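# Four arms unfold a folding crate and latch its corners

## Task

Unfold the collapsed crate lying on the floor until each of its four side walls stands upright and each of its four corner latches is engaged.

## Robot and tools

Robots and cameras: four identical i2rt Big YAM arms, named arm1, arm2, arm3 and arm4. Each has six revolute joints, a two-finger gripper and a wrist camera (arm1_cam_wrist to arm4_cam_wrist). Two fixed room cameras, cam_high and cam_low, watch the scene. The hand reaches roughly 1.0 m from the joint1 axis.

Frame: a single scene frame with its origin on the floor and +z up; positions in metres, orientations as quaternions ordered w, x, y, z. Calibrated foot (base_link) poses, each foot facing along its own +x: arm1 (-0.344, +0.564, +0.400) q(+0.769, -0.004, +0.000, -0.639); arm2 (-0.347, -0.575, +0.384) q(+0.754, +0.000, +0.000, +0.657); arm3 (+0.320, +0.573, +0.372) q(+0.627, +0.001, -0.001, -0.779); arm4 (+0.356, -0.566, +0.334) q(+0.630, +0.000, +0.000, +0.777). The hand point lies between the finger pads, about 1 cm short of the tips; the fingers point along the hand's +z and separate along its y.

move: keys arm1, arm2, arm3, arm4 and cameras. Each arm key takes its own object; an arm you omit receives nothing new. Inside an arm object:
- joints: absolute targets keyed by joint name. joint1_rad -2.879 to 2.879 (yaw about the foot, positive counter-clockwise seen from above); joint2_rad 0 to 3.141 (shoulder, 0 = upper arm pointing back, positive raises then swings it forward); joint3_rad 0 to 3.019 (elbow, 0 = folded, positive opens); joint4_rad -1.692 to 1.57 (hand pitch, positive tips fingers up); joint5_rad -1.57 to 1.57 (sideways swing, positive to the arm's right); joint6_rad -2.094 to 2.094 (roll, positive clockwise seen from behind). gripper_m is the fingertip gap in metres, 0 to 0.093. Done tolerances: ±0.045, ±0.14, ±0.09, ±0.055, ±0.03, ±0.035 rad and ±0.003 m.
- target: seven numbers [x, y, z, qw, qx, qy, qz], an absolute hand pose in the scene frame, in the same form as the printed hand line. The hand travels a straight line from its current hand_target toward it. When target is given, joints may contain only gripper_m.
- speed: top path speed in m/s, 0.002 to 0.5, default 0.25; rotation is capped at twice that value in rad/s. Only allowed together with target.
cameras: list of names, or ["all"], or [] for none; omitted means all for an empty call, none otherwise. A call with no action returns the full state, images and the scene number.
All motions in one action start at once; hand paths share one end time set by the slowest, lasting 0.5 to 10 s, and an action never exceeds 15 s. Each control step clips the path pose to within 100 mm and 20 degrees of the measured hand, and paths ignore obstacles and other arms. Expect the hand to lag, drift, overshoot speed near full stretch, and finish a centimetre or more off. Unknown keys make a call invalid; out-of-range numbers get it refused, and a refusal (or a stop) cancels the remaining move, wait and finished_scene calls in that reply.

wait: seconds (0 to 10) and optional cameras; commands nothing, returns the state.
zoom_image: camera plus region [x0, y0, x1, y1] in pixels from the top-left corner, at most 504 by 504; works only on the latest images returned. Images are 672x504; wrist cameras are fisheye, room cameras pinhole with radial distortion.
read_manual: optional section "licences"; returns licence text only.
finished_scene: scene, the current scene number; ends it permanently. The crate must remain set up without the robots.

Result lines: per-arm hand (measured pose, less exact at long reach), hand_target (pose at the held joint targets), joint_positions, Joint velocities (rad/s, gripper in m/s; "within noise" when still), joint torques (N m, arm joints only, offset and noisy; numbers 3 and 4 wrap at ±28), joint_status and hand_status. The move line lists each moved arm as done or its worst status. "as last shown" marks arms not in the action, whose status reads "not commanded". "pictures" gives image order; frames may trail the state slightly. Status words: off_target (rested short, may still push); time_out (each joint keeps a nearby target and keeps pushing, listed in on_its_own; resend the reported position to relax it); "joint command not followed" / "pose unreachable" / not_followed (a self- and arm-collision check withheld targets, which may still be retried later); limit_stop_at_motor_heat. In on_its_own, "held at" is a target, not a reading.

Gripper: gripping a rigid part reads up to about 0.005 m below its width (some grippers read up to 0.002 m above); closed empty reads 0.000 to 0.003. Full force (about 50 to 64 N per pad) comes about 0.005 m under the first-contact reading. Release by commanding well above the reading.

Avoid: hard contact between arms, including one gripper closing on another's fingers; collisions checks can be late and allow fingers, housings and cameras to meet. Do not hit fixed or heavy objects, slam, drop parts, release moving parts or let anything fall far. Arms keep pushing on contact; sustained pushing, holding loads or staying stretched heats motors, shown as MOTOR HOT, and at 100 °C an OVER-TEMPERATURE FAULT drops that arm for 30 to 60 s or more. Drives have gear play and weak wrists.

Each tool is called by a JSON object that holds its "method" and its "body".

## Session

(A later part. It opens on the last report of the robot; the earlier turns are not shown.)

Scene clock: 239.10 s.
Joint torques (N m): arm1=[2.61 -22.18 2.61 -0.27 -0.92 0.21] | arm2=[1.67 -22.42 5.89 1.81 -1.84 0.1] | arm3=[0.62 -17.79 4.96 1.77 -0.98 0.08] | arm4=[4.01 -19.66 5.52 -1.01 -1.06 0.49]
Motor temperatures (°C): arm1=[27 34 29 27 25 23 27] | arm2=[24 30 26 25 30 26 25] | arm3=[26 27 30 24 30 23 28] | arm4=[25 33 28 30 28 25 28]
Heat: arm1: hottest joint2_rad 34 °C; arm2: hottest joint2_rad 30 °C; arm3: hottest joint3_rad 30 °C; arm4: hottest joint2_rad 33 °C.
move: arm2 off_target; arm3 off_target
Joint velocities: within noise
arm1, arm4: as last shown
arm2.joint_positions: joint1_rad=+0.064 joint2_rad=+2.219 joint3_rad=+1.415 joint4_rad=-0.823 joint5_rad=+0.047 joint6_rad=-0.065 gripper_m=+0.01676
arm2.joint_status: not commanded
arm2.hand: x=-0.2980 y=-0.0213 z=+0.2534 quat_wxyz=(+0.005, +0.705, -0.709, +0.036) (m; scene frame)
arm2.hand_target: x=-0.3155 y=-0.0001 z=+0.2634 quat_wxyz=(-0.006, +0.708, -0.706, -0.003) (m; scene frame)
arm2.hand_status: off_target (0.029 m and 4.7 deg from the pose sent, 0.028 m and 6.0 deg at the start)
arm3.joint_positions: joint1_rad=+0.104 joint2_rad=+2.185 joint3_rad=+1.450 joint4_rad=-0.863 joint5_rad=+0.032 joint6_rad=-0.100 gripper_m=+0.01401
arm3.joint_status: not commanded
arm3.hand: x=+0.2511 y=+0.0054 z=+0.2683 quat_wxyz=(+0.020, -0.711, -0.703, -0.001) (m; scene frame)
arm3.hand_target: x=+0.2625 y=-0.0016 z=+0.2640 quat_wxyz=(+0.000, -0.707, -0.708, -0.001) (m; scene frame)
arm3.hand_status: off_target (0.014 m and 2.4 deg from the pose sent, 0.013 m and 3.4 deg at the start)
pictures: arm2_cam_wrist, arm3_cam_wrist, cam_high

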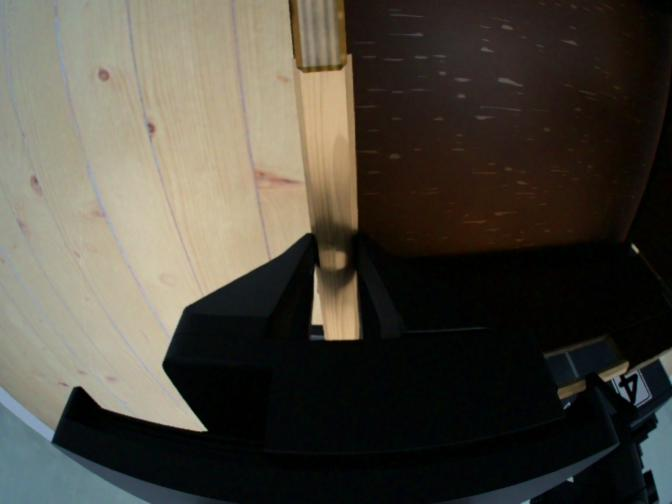

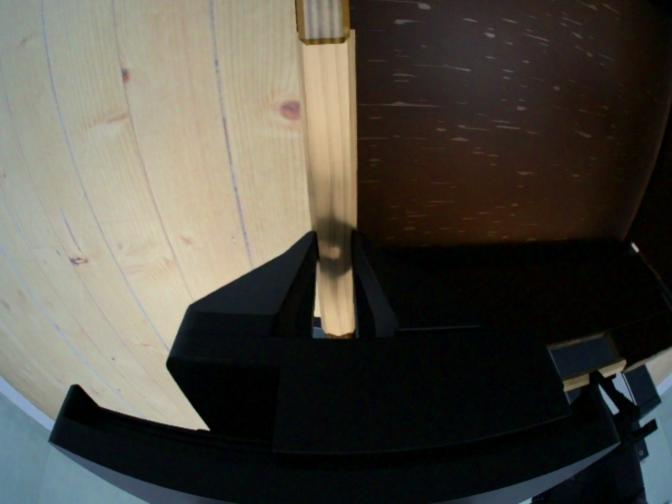

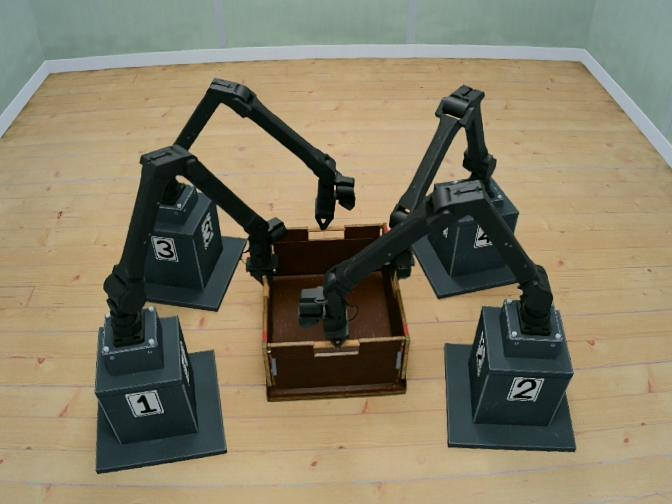

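{"method": "move", "body": {"arm2": {"joints": {"gripper_m": 0.042}}, "arm3": {"joints": {"gripper_m": 0.042}}, "cameras": ["arm2_cam_wrist", "arm3_cam_wrist", "cam_high", "cam_low"]}}

{"method": "zoom_image", "body": {"camera": "cam_high", "region": [250, 210, 430, 410]}}

{"method": "zoom_image", "body": {"camera": "cam_low", "region": [220, 190, 480, 380]}}

Scene clock: 241.33 s.
Joint torques (N m): arm1=[2.55 -21.6 2.7 -0.32 -0.95 0.21] | arm2=[1.03 -22.53 5.91 0.81 -0.22 0.06] | arm3=[0.67 -18.14 5.04 0.9 -0.03 0.09] | arm4=[4.07 -19.66 5.52 -1.01 -1.06 0.49]
Motor temperatures (°C): arm1=[27 34 29 27 25 23 27] | arm2=[24 30 26 25 30 26 25] | arm3=[26 27 30 24 30 23 28] | arm4=[25 33 28 30 28 25 28]
Heat: arm1: hottest joint2_rad 34 °C; arm2: hottest joint2_rad 30 °C; arm3: hottest joint3_rad 30 °C; arm4: hottest joint2_rad 33 °C.
move: arm2 done; arm3 done
Joint velocities: within noise
arm1, arm4: as last shown
arm2.joint_positions: joint1_rad=+0.070 joint2_rad=+2.219 joint3_rad=+1.415 joint4_rad=-0.794 joint5_rad=+0.007 joint6_rad=-0.055 gripper_m=+0.04187
arm2.joint_status: all done
arm2.hand: x=-0.3078 y=-0.0134 z=+0.2529 quat_wxyz=(+0.007, +0.703, -0.711, +0.012) (m; scene frame)
arm2.hand_target: x=-0.3152 y=+0.0002 z=+0.2634 quat_wxyz=(-0.006, +0.705, -0.709, -0.004) (m; scene frame)
arm2.hand_status: not commanded
arm3.joint_positions: joint1_rad=+0.115 joint2_rad=+2.185 joint3_rad=+1.450 joint4_rad=-0.840 joint5_rad=+0.005 joint6_rad=-0.094 gripper_m=+0.04186
arm3.joint_status: all done
arm3.hand: x=+0.2614 y=-0.0015 z=+0.2681 quat_wxyz=(+0.002, -0.709, -0.705, -0.001) (m; scene frame)
arm3.hand_target: x=+0.2684 y=-0.0022 z=+0.2640 quat_wxyz=(+0.000, -0.705, -0.709, -0.001) (m; scene frame)
arm3.hand_status: not commanded
pictures: arm2_cam_wrist, arm3_cam_wrist, cam_high, cam_low

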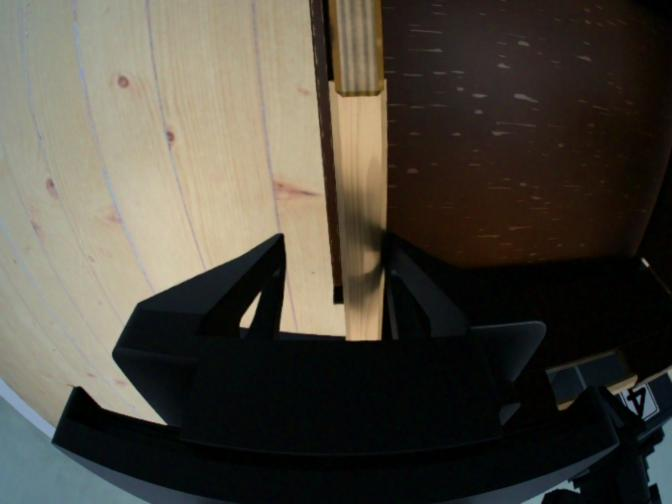

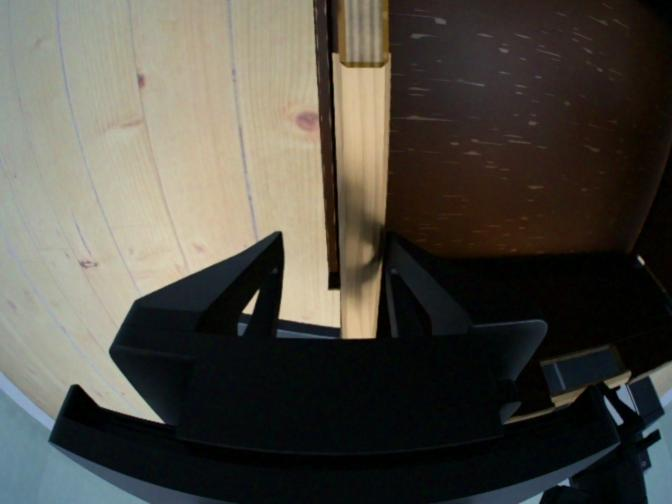

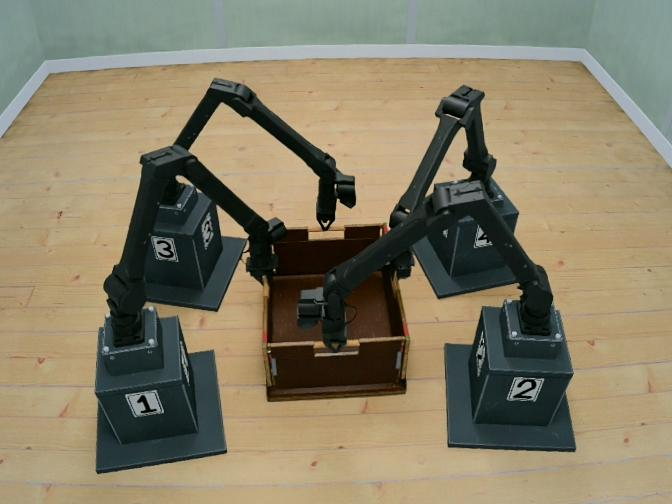

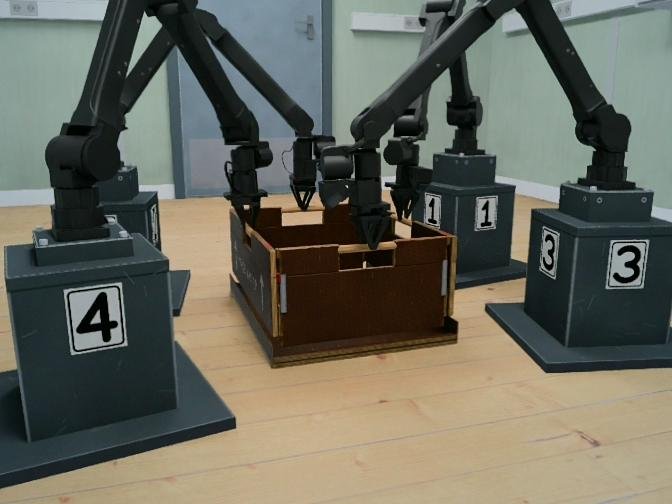

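Scaled by 2.520 from the camera's 672x504 image, which has a finer 960x720 frame.

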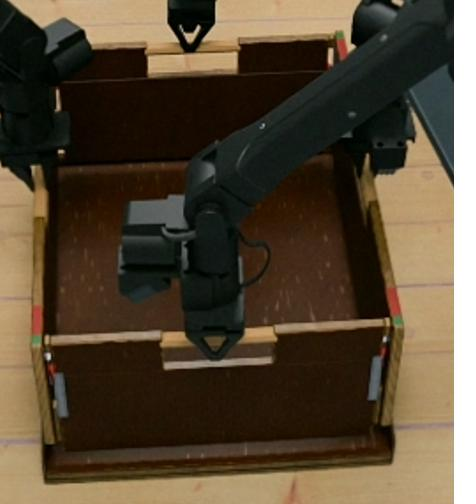

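Scaled by 1.938 from the camera's 672x504 image, which has a finer 960x720 frame.

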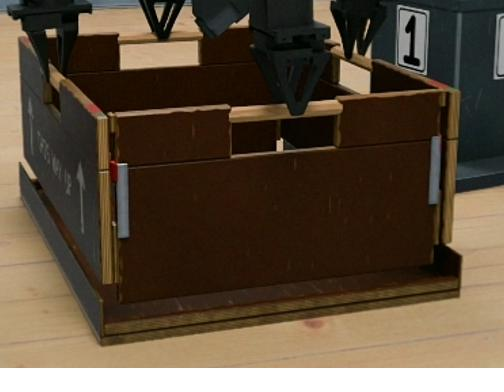

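{"method": "move", "body": {"arm2": {"joints": {"gripper_m": 0.06}}, "arm3": {"joints": {"gripper_m": 0.06}}, "cameras": ["arm2_cam_wrist", "arm3_cam_wrist"]}}

Scene clock: 242.97 s.
Joint torques (N m): arm1=[2.55 -22.12 2.55 -0.46 -0.96 0.18] | arm2=[0.62 -22.59 5.93 0.73 -0.11 0.06] | arm3=[0.38 -18.61 5.14 0.88 -0.01 0.02] | arm4=[4.07 -19.66 5.52 -1.02 -1.06 0.49]
Motor temperatures (°C): arm1=[27 34 29 27 25 23 27] | arm2=[24 30 26 25 29 26 25] | arm3=[26 27 30 24 29 23 28] | arm4=[25 33 28 30 28 25 28]
Heat: arm1: hottest joint2_rad 34 °C; arm2: hottest joint2_rad 30 °C; arm3: hottest joint3_rad 30 °C; arm4: hottest joint2_rad 33 °C.
move: arm2 done; arm3 done
Joint velocities: within noise
arm1, arm4: as last shown
arm2.joint_positions: joint1_rad=+0.083 joint2_rad=+2.219 joint3_rad=+1.415 joint4_rad=-0.791 joint5_rad=+0.005 joint6_rad=-0.055 gripper_m=+0.05980
arm2.joint_status: all done
arm2.hand: x=-0.3149 y=-0.0122 z=+0.2529 quat_wxyz=(+0.007, +0.707, -0.707, +0.010) (m; scene frame)
arm2.hand_target: x=-0.3195 y=+0.0004 z=+0.2634 quat_wxyz=(-0.006, +0.707, -0.707, -0.003) (m; scene frame)
arm2.hand_status: not commanded
arm3.joint_positions: joint1_rad=+0.106 joint2_rad=+2.185 joint3_rad=+1.450 joint4_rad=-0.840 joint5_rad=+0.005 joint6_rad=-0.091 gripper_m=+0.05981
arm3.joint_status: all done
arm3.hand: x=+0.2562 y=-0.0009 z=+0.2681 quat_wxyz=(+0.002, -0.714, -0.700, -0.001) (m; scene frame)
arm3.hand_target: x=+0.2631 y=-0.0017 z=+0.2640 quat_wxyz=(+0.000, -0.709, -0.705, -0.001) (m; scene frame)
arm3.hand_status: not commanded
pictures: arm2_cam_wrist, arm3_cam_wrist

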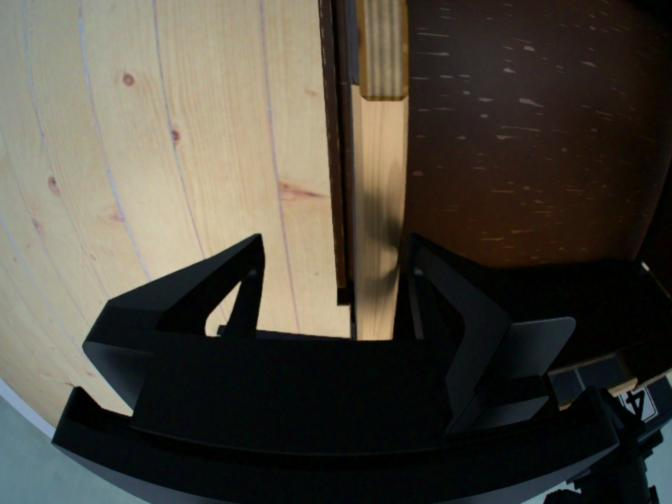

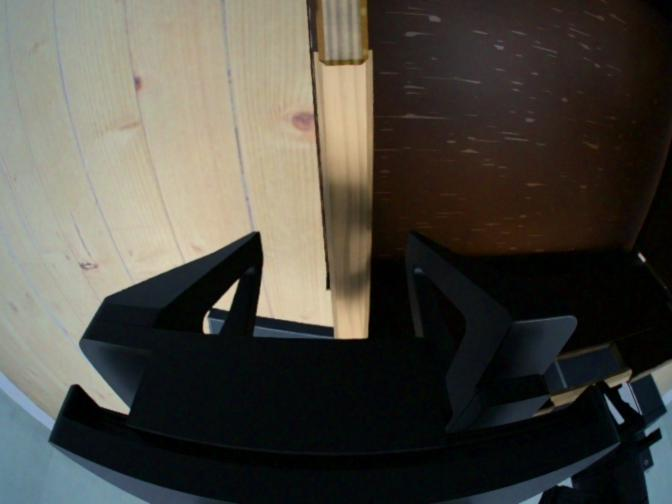

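{"method": "move", "body": {"arm1": {"joints": {"gripper_m": 0.06}}, "arm4": {"joints": {"gripper_m": 0.06}}, "arm2": {"joints": {"gripper_m": 0.075}}, "cameras": ["arm1_cam_wrist", "arm4_cam_wrist", "arm2_cam_wrist", "cam_high", "cam_low"]}}

{"method": "zoom_image", "body": {"camera": "cam_high", "region": [250, 210, 430, 410]}}

Scene clock: 245.63 s.
Joint torques (N m): arm1=[0.5 -19.19 4 0.38 -0.03 0.16] | arm2=[0.56 -22.59 5.94 0.73 -0.1 0.06] | arm3=[0.21 -18.43 5.07 0.85 0.01 0.03] | arm4=[2.26 -17.96 6.35 -0.47 -0.22 0.29]
Motor temperatures (°C): arm1=[27 34 29 27 25 23 27] | arm2=[24 30 26 25 29 26 25] | arm3=[26 27 30 24 29 23 28] | arm4=[25 33 28 30 28 25 28]
Heat: arm1: hottest joint2_rad 34 °C; arm2: hottest joint2_rad 30 °C; arm3: hottest joint3_rad 30 °C; arm4: hottest joint2_rad 33 °C.
move: arm1 done; arm2 done; arm4 done
Joint velocities: within noise
arm1.joint_positions: joint1_rad=+0.577 joint2_rad=+2.071 joint3_rad=+1.045 joint4_rad=-0.534 joint5_rad=-0.004 joint6_rad=-0.831 gripper_m=+0.05996
arm1.joint_status: all done
arm1.hand: x=-0.0248 y=+0.2284 z=+0.2555 quat_wxyz=(-0.002, +0.011, -1.000, +0.005) (m; scene frame)
arm1.hand_target: x=-0.0237 y=+0.2334 z=+0.2578 quat_wxyz=(-0.001, +0.009, -1.000, +0.002) (m; scene frame)
arm1.hand_status: not commanded
arm2.joint_positions: joint1_rad=+0.078 joint2_rad=+2.219 joint3_rad=+1.415 joint4_rad=-0.791 joint5_rad=+0.005 joint6_rad=-0.055 gripper_m=+0.07487
arm2.joint_status: all done
arm2.hand: x=-0.3123 y=-0.0123 z=+0.2529 quat_wxyz=(+0.007, +0.706, -0.708, +0.010) (m; scene frame)
arm2.hand_target: x=-0.3162 y=+0.0002 z=+0.2634 quat_wxyz=(-0.006, +0.705, -0.709, -0.003) (m; scene frame)
arm2.hand_status: not commanded
arm3.joint_positions: joint1_rad=+0.104 joint2_rad=+2.185 joint3_rad=+1.450 joint4_rad=-0.840 joint5_rad=+0.005 joint6_rad=-0.091 gripper_m=+0.05988
arm3.joint_status: not commanded
arm3.hand: x=+0.2553 y=-0.0008 z=+0.2681 quat_wxyz=(+0.002, -0.714, -0.700, -0.001) (m; scene frame)
arm3.hand_target: x=+0.2622 y=-0.0016 z=+0.2640 quat_wxyz=(+0.000, -0.710, -0.704, -0.001) (m; scene frame)
arm3.hand_status: not commanded
arm4.joint_positions: joint1_rad=+0.656 joint2_rad=+2.006 joint3_rad=+1.211 joint4_rad=-0.770 joint5_rad=+0.004 joint6_rad=-0.731 gripper_m=+0.05994
arm4.joint_status: all done
arm4.hand: x=-0.0327 y=-0.2324 z=+0.2595 quat_wxyz=(-0.004, +1.000, +0.012, -0.001) (m; scene frame)
arm4.hand_target: x=-0.0306 y=-0.2397 z=+0.2588 quat_wxyz=(+0.002, +1.000, +0.006, +0.003) (m; scene frame)
arm4.hand_status: not commanded
pictures: arm1_cam_wrist, arm2_cam_wrist, arm4_cam_wrist, cam_high, cam_low

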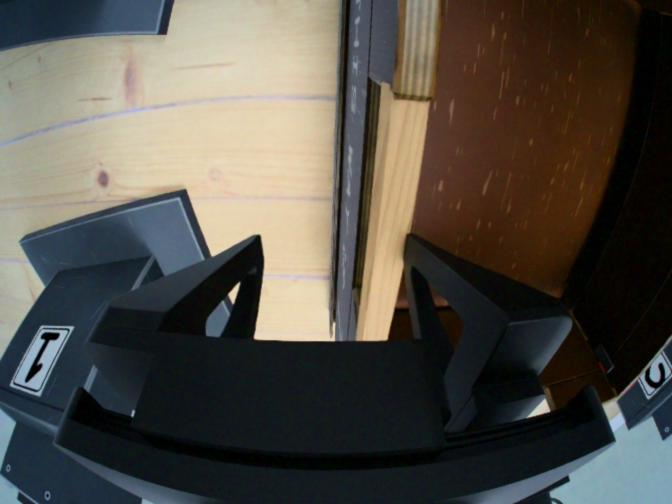

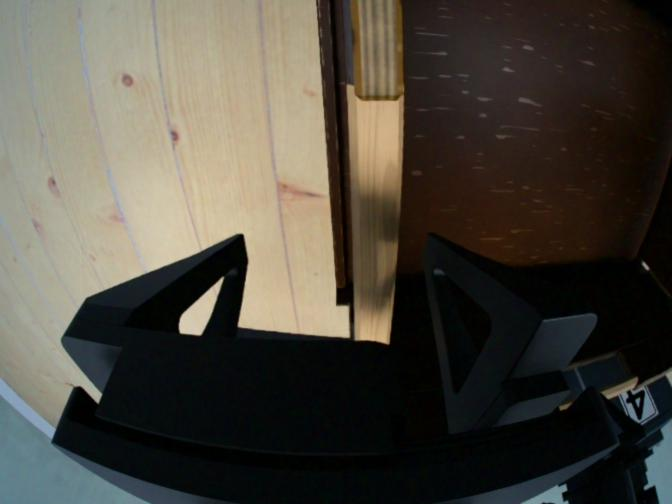

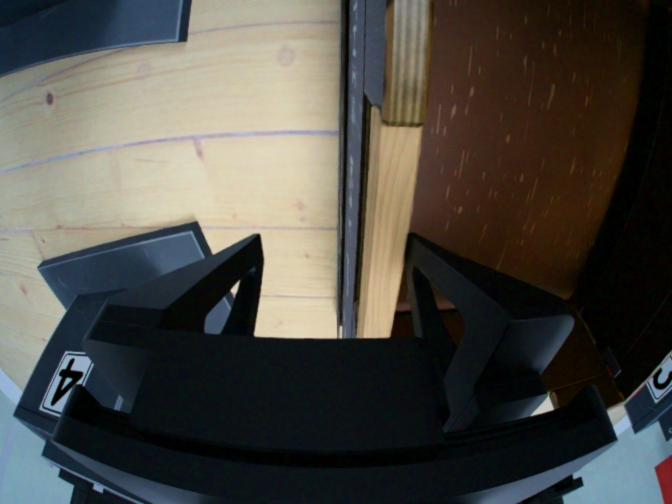

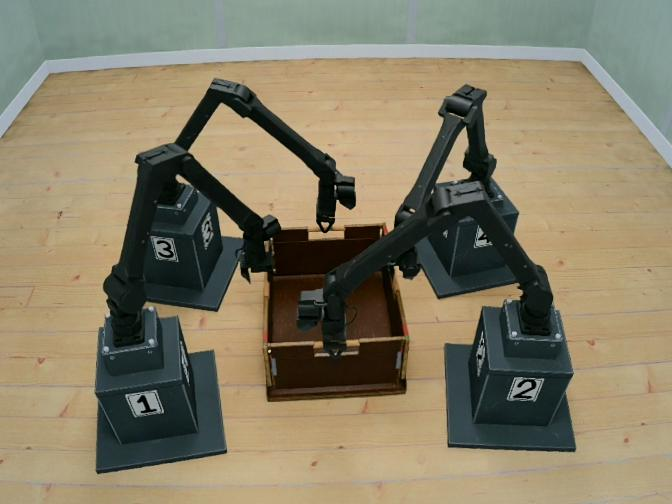

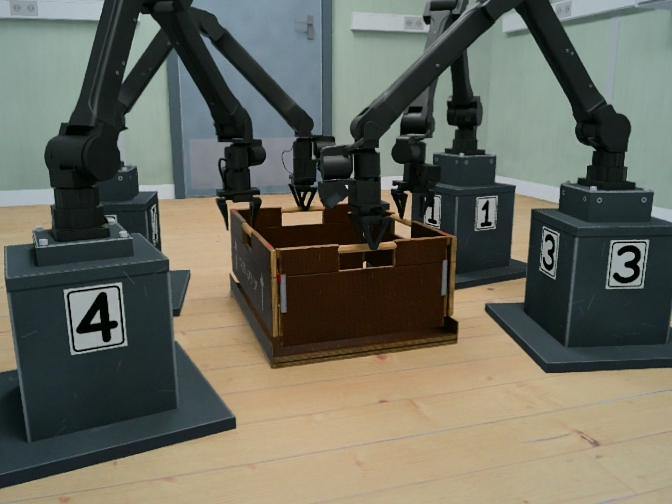

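Scaled by 2.520 from the camera's 672x504 image, which has a finer 960x720 frame.

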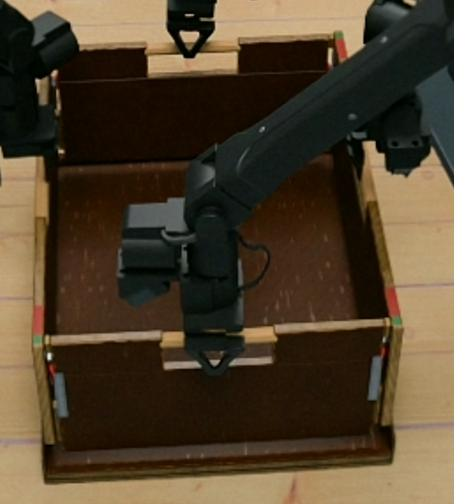

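{"method": "move", "body": {"arm1": {"joints": {"gripper_m": 0.085}}, "arm4": {"joints": {"gripper_m": 0.085}}, "cameras": ["arm1_cam_wrist", "arm4_cam_wrist", "cam_high", "cam_low"]}}

{"method": "zoom_image", "body": {"camera": "cam_high", "region": [250, 210, 430, 410]}}

{"method": "zoom_image", "body": {"camera": "cam_low", "region": [220, 190, 480, 380]}}

Scene clock: 247.97 s.
Joint torques (N m): arm1=[0.26 -19.96 3.81 0.17 0 0.19] | arm2=[0.56 -22.53 5.93 0.73 -0.1 0.06] | arm3=[0.5 -18.37 5.14 0.95 0.01 0.02] | arm4=[1.96 -18.02 6.35 -0.49 -0.21 0.29]
Motor temperatures (°C): arm1=[27 34 29 27 25 23 26] | arm2=[24 30 26 25 29 26 25] | arm3=[26 27 30 24 29 23 28] | arm4=[25 32 28 30 28 25 28]
Heat: arm1: hottest joint2_rad 34 °C; arm2: hottest joint2_rad 30 °C; arm3: hottest joint3_rad 30 °C; arm4: hottest joint2_rad 32 °C.
move: arm1 done; arm4 done
Joint velocities: within noise
arm1.joint_positions: joint1_rad=+0.579 joint2_rad=+2.071 joint3_rad=+1.045 joint4_rad=-0.534 joint5_rad=-0.006 joint6_rad=-0.836 gripper_m=+0.08486
arm1.joint_status: all done
arm1.hand: x=-0.0241 y=+0.2291 z=+0.2555 quat_wxyz=(-0.003, +0.014, -1.000, +0.005) (m; scene frame)
arm1.hand_target: x=-0.0232 y=+0.2339 z=+0.2578 quat_wxyz=(-0.002, +0.012, -1.000, +0.002) (m; scene frame)
arm1.hand_status: not commanded
arm2, arm3: as last shown
arm4.joint_positions: joint1_rad=+0.651 joint2_rad=+2.006 joint3_rad=+1.211 joint4_rad=-0.770 joint5_rad=+0.004 joint6_rad=-0.731 gripper_m=+0.08485
arm4.joint_status: all done
arm4.hand: x=-0.0312 y=-0.2306 z=+0.2595 quat_wxyz=(-0.004, +1.000, +0.009, -0.001) (m; scene frame)
arm4.hand_target: x=-0.0291 y=-0.2379 z=+0.2588 quat_wxyz=(+0.002, +1.000, +0.004, +0.003) (m; scene frame)
arm4.hand_status: not commanded
pictures: arm1_cam_wrist, arm4_cam_wrist, cam_high, cam_low

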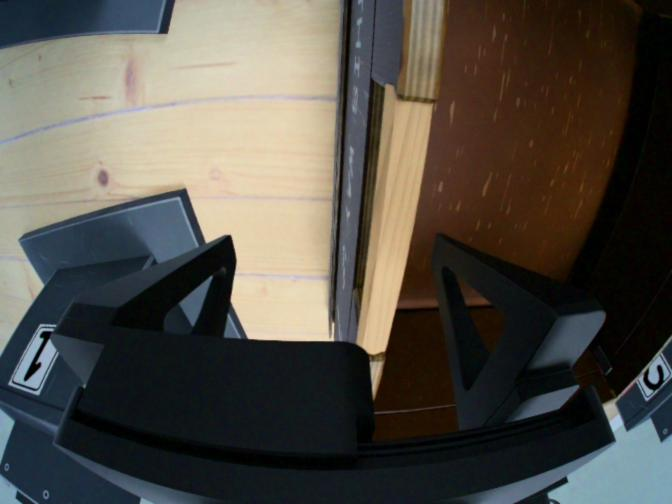

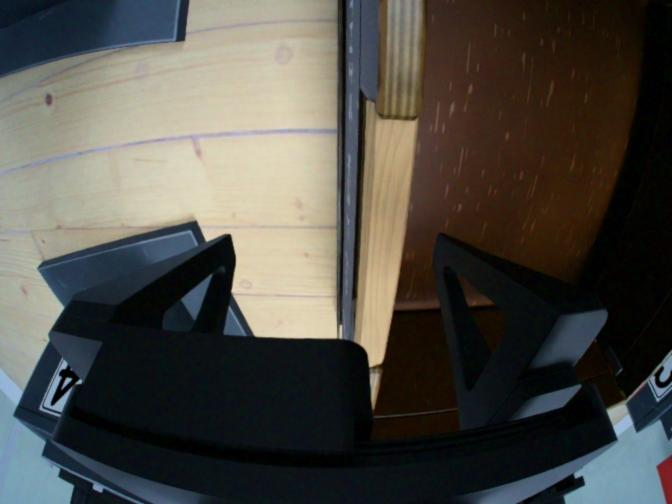

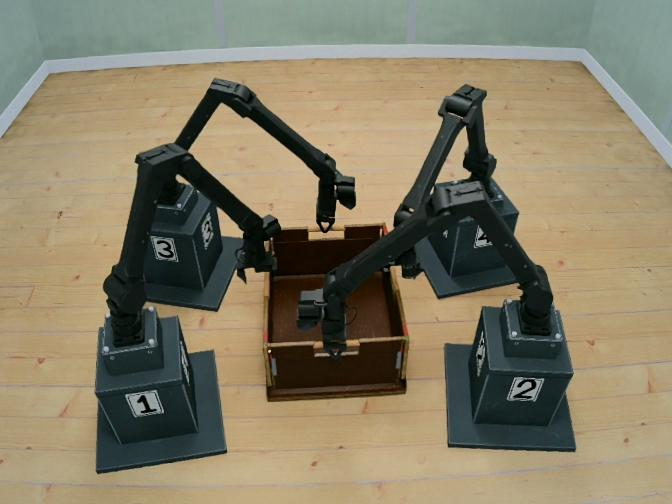

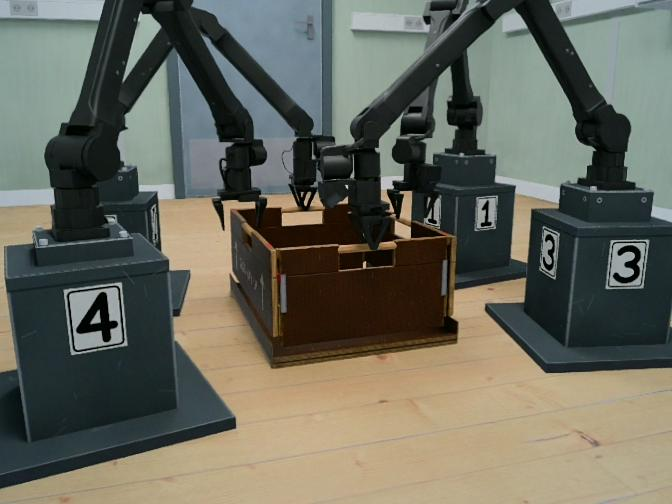

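Scaled by 2.520 from the camera's 672x504 image, which has a finer 960x720 frame.

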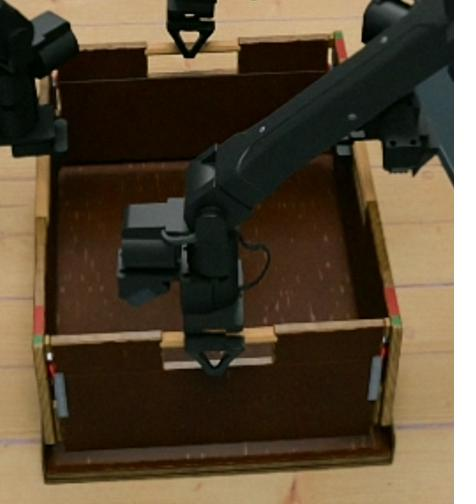

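Scaled by 1.938 from the camera's 672x504 image, which has a finer 960x720 frame.

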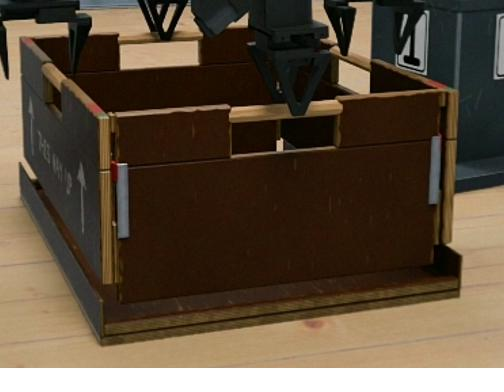

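{"method": "zoom_image", "body": {"camera": "cam_low", "region": [265, 235, 305, 320]}}

{"method": "zoom_image", "body": {"camera": "cam_low", "region": [425, 225, 465, 310]}}

{"method": "zoom_image", "body": {"camera": "cam_high", "region": [260, 325, 290, 390]}}

{"method": "zoom_image", "body": {"camera": "cam_high", "region": [385, 315, 415, 390]}}

{"method": "zoom_image", "body": {"camera": "cam_high", "region": [370, 215, 400, 260]}}

Scaled by 5.929 from the camera's 672x504 image, which has a finer 960x720 frame.

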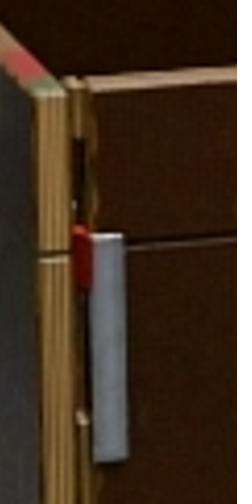

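Scaled by 5.929 from the camera's 672x504 image, which has a finer 960x720 frame.

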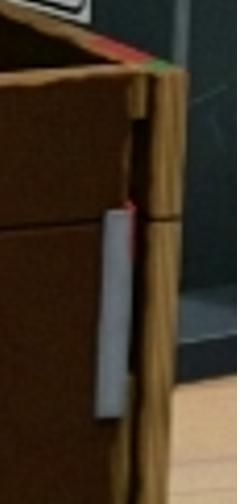

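Scaled by 7.754 from the camera's 672x504 image, which has a finer 960x720 frame.

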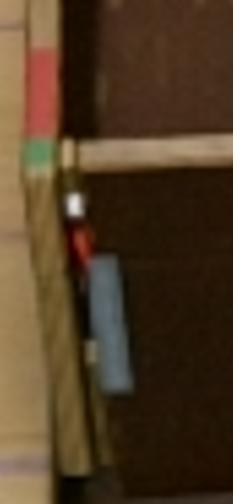

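Scaled by 6.720 from the camera's 672x504 image, which has a finer 960x720 frame.

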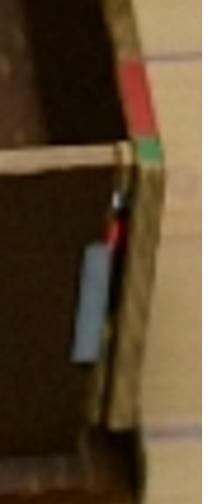

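Scaled by 11.200 from the camera's 672x504 image, which has a finer 960x720 frame.

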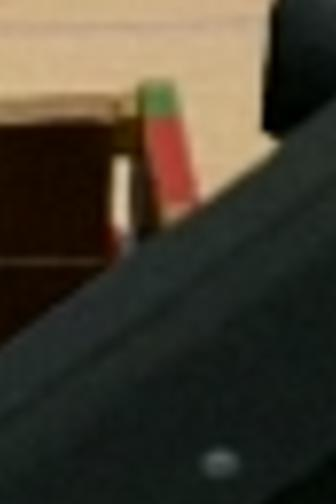

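{"method": "move", "body": {"arm1": {"target": [-0.0235, 0.225, 0.37, -0.002, 0.01, -1, 0.002], "speed": 0.15}, "arm2": {"target": [-0.313, 0.0, 0.38, -0.006, 0.705, -0.709, -0.003], "speed": 0.15, "joints": {"gripper_m": 0.08}}, "arm3": {"target": [0.262, -0.002, 0.38, 0, 0.71, 0.704, 0.001], "speed": 0.15, "joints": {"gripper_m": 0.08}}, "arm4": {"target": [-0.029, -0.23, 0.37, 0.002, 1, 0.004, 0.003], "speed": 0.15}, "cameras": ["cam_high", "cam_low", "arm1_cam_wrist", "arm2_cam_wrist", "arm3_cam_wrist", "arm4_cam_wrist"]}}

{"method": "zoom_image", "body": {"camera": "cam_high", "region": [250, 210, 430, 410]}}

Scene clock: 257.37 s.
Joint torques (N m): arm1=[-0.85 -17.85 8.84 0.23 -0.02 0.06] | arm2=[0.03 -22.77 8.65 -0.09 -0.11 0] | arm3=[-0.03 -18.9 9.25 -0.21 0 0.06] | arm4=[1.38 -16.44 11.77 -0.57 -0.22 0.15]
Motor temperatures (°C): arm1=[27 33 29 27 25 23 26] | arm2=[24 30 26 25 28 26 25] | arm3=[26 27 30 24 28 23 28] | arm4=[25 32 28 30 28 25 28]
Heat: arm1: hottest joint2_rad 33 °C; arm2: hottest joint2_rad 30 °C; arm3: hottest joint3_rad 30 °C; arm4: hottest joint2_rad 32 °C.
move: arm1 off_target; arm2 off_target; arm3 off_target; arm4 off_target
Joint velocities: within noise
arm1.joint_positions: joint1_rad=+0.579 joint2_rad=+1.843 joint3_rad=+1.045 joint4_rad=-0.805 joint5_rad=-0.006 joint6_rad=-0.836 gripper_m=+0.08494
arm1.joint_status: not commanded
arm1.hand: x=-0.0346 y=+0.2412 z=+0.3558 quat_wxyz=(+0.012, +0.014, -1.000, -0.011) (m; scene frame)
arm1.hand_target: x=-0.0232 y=+0.2245 z=+0.3695 quat_wxyz=(-0.002, +0.010, -1.000, +0.002) (m; scene frame)
arm1.hand_status: off_target (0.024 m and 2.2 deg from the pose sent, 0.115 m and 0.6 deg at the start)
arm2.joint_positions: joint1_rad=+0.078 joint2_rad=+2.045 joint3_rad=+1.432 joint4_rad=-1.001 joint5_rad=+0.005 joint6_rad=-0.055 gripper_m=+0.07987
arm2.joint_status: all done
arm2.hand: x=-0.3128 y=-0.0193 z=+0.3530 quat_wxyz=(+0.014, +0.706, -0.708, +0.017) (m; scene frame)
arm2.hand_target: x=-0.3129 y=+0.0000 z=+0.3796 quat_wxyz=(-0.006, +0.705, -0.709, -0.003) (m; scene frame)
arm2.hand_status: off_target (0.033 m and 3.2 deg from the pose sent, 0.128 m and 2.1 deg at the start)
arm3.joint_positions: joint1_rad=+0.104 joint2_rad=+2.024 joint3_rad=+1.460 joint4_rad=-1.049 joint5_rad=+0.005 joint6_rad=-0.091 gripper_m=+0.07987
arm3.joint_status: all done
arm3.hand: x=+0.2569 y=+0.0162 z=+0.3605 quat_wxyz=(+0.014, -0.714, -0.700, -0.016) (m; scene frame)
arm3.hand_target: x=+0.2619 y=-0.0024 z=+0.3802 quat_wxyz=(+0.000, -0.710, -0.704, +0.000) (m; scene frame)
arm3.hand_status: off_target (0.027 m and 2.5 deg from the pose sent, 0.112 m and 0.7 deg at the start)
arm4.joint_positions: joint1_rad=+0.649 joint2_rad=+1.829 joint3_rad=+1.254 joint4_rad=-1.031 joint5_rad=+0.004 joint6_rad=-0.731 gripper_m=+0.08493
arm4.joint_status: not commanded
arm4.hand: x=-0.0185 y=-0.2406 z=+0.3583 quat_wxyz=(+0.010, +1.000, +0.009, +0.014) (m; scene frame)
arm4.hand_target: x=-0.0288 y=-0.2290 z=+0.3695 quat_wxyz=(+0.002, +1.000, +0.003, +0.003) (m; scene frame)
arm4.hand_status: off_target (0.019 m and 1.7 deg from the pose sent, 0.111 m and 1.0 deg at the start)
pictures: arm1_cam_wrist, arm2_cam_wrist, arm3_cam_wrist, arm4_cam_wrist, cam_high, cam_low

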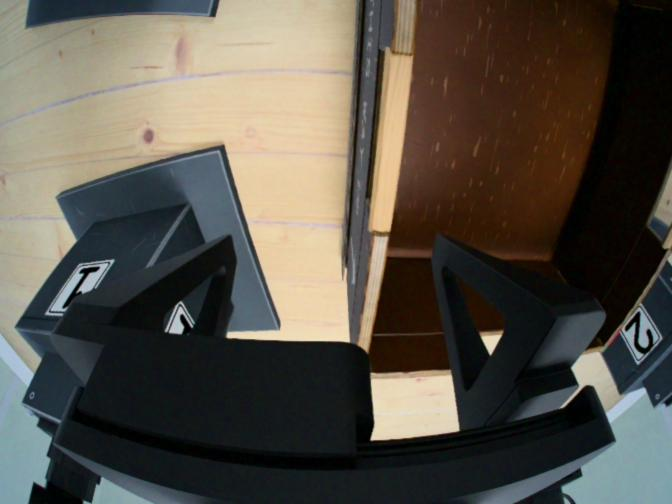

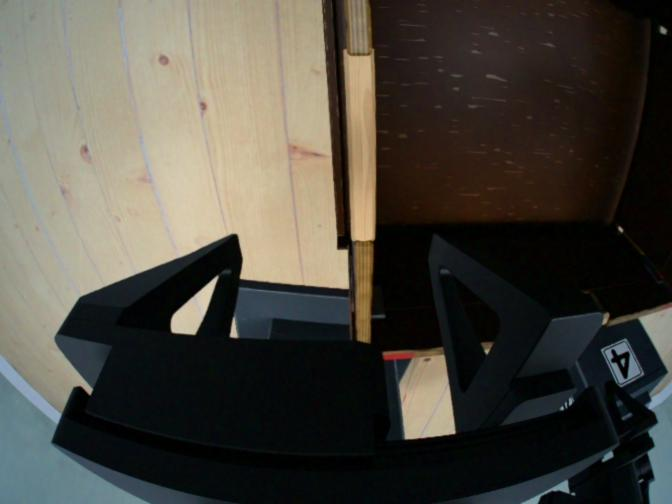

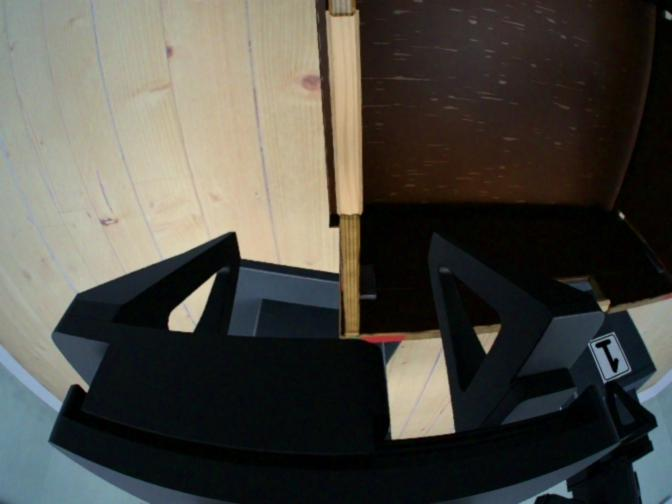

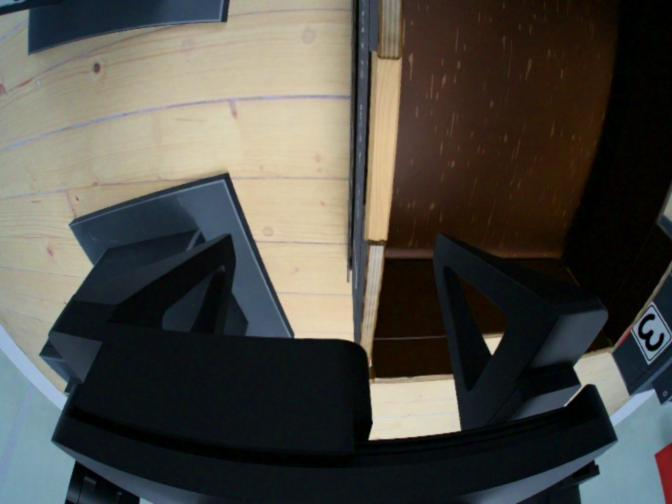

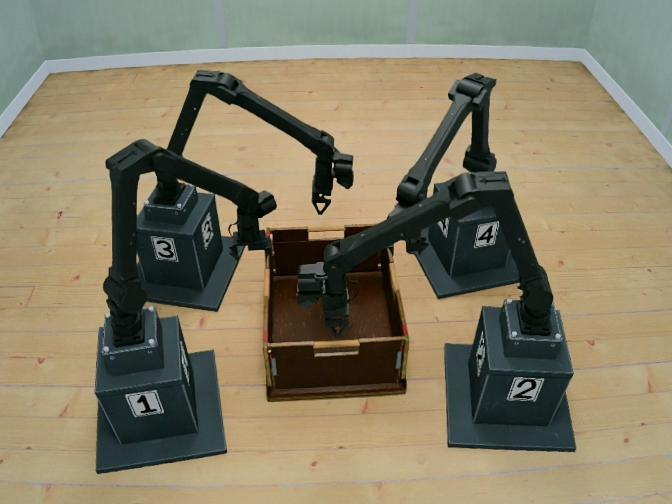

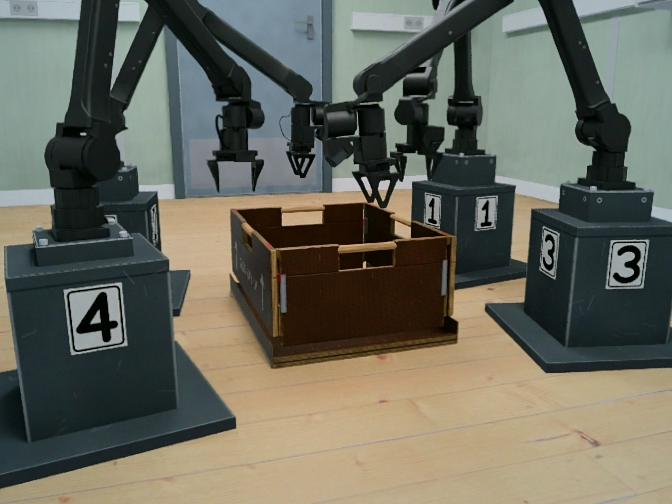

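Scaled by 2.520 from the camera's 672x504 image, which has a finer 960x720 frame.

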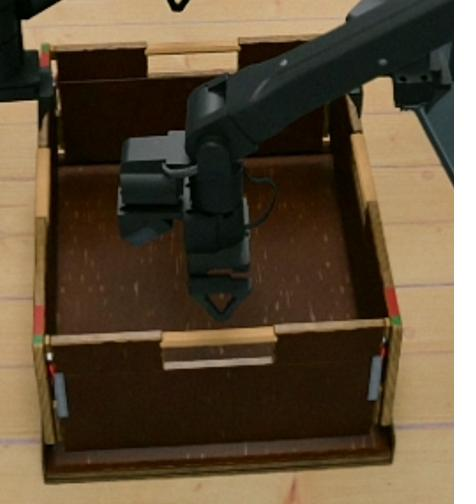

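{"method": "finished_scene", "body": {"scene": 1}}

The scene is finished: the task was done.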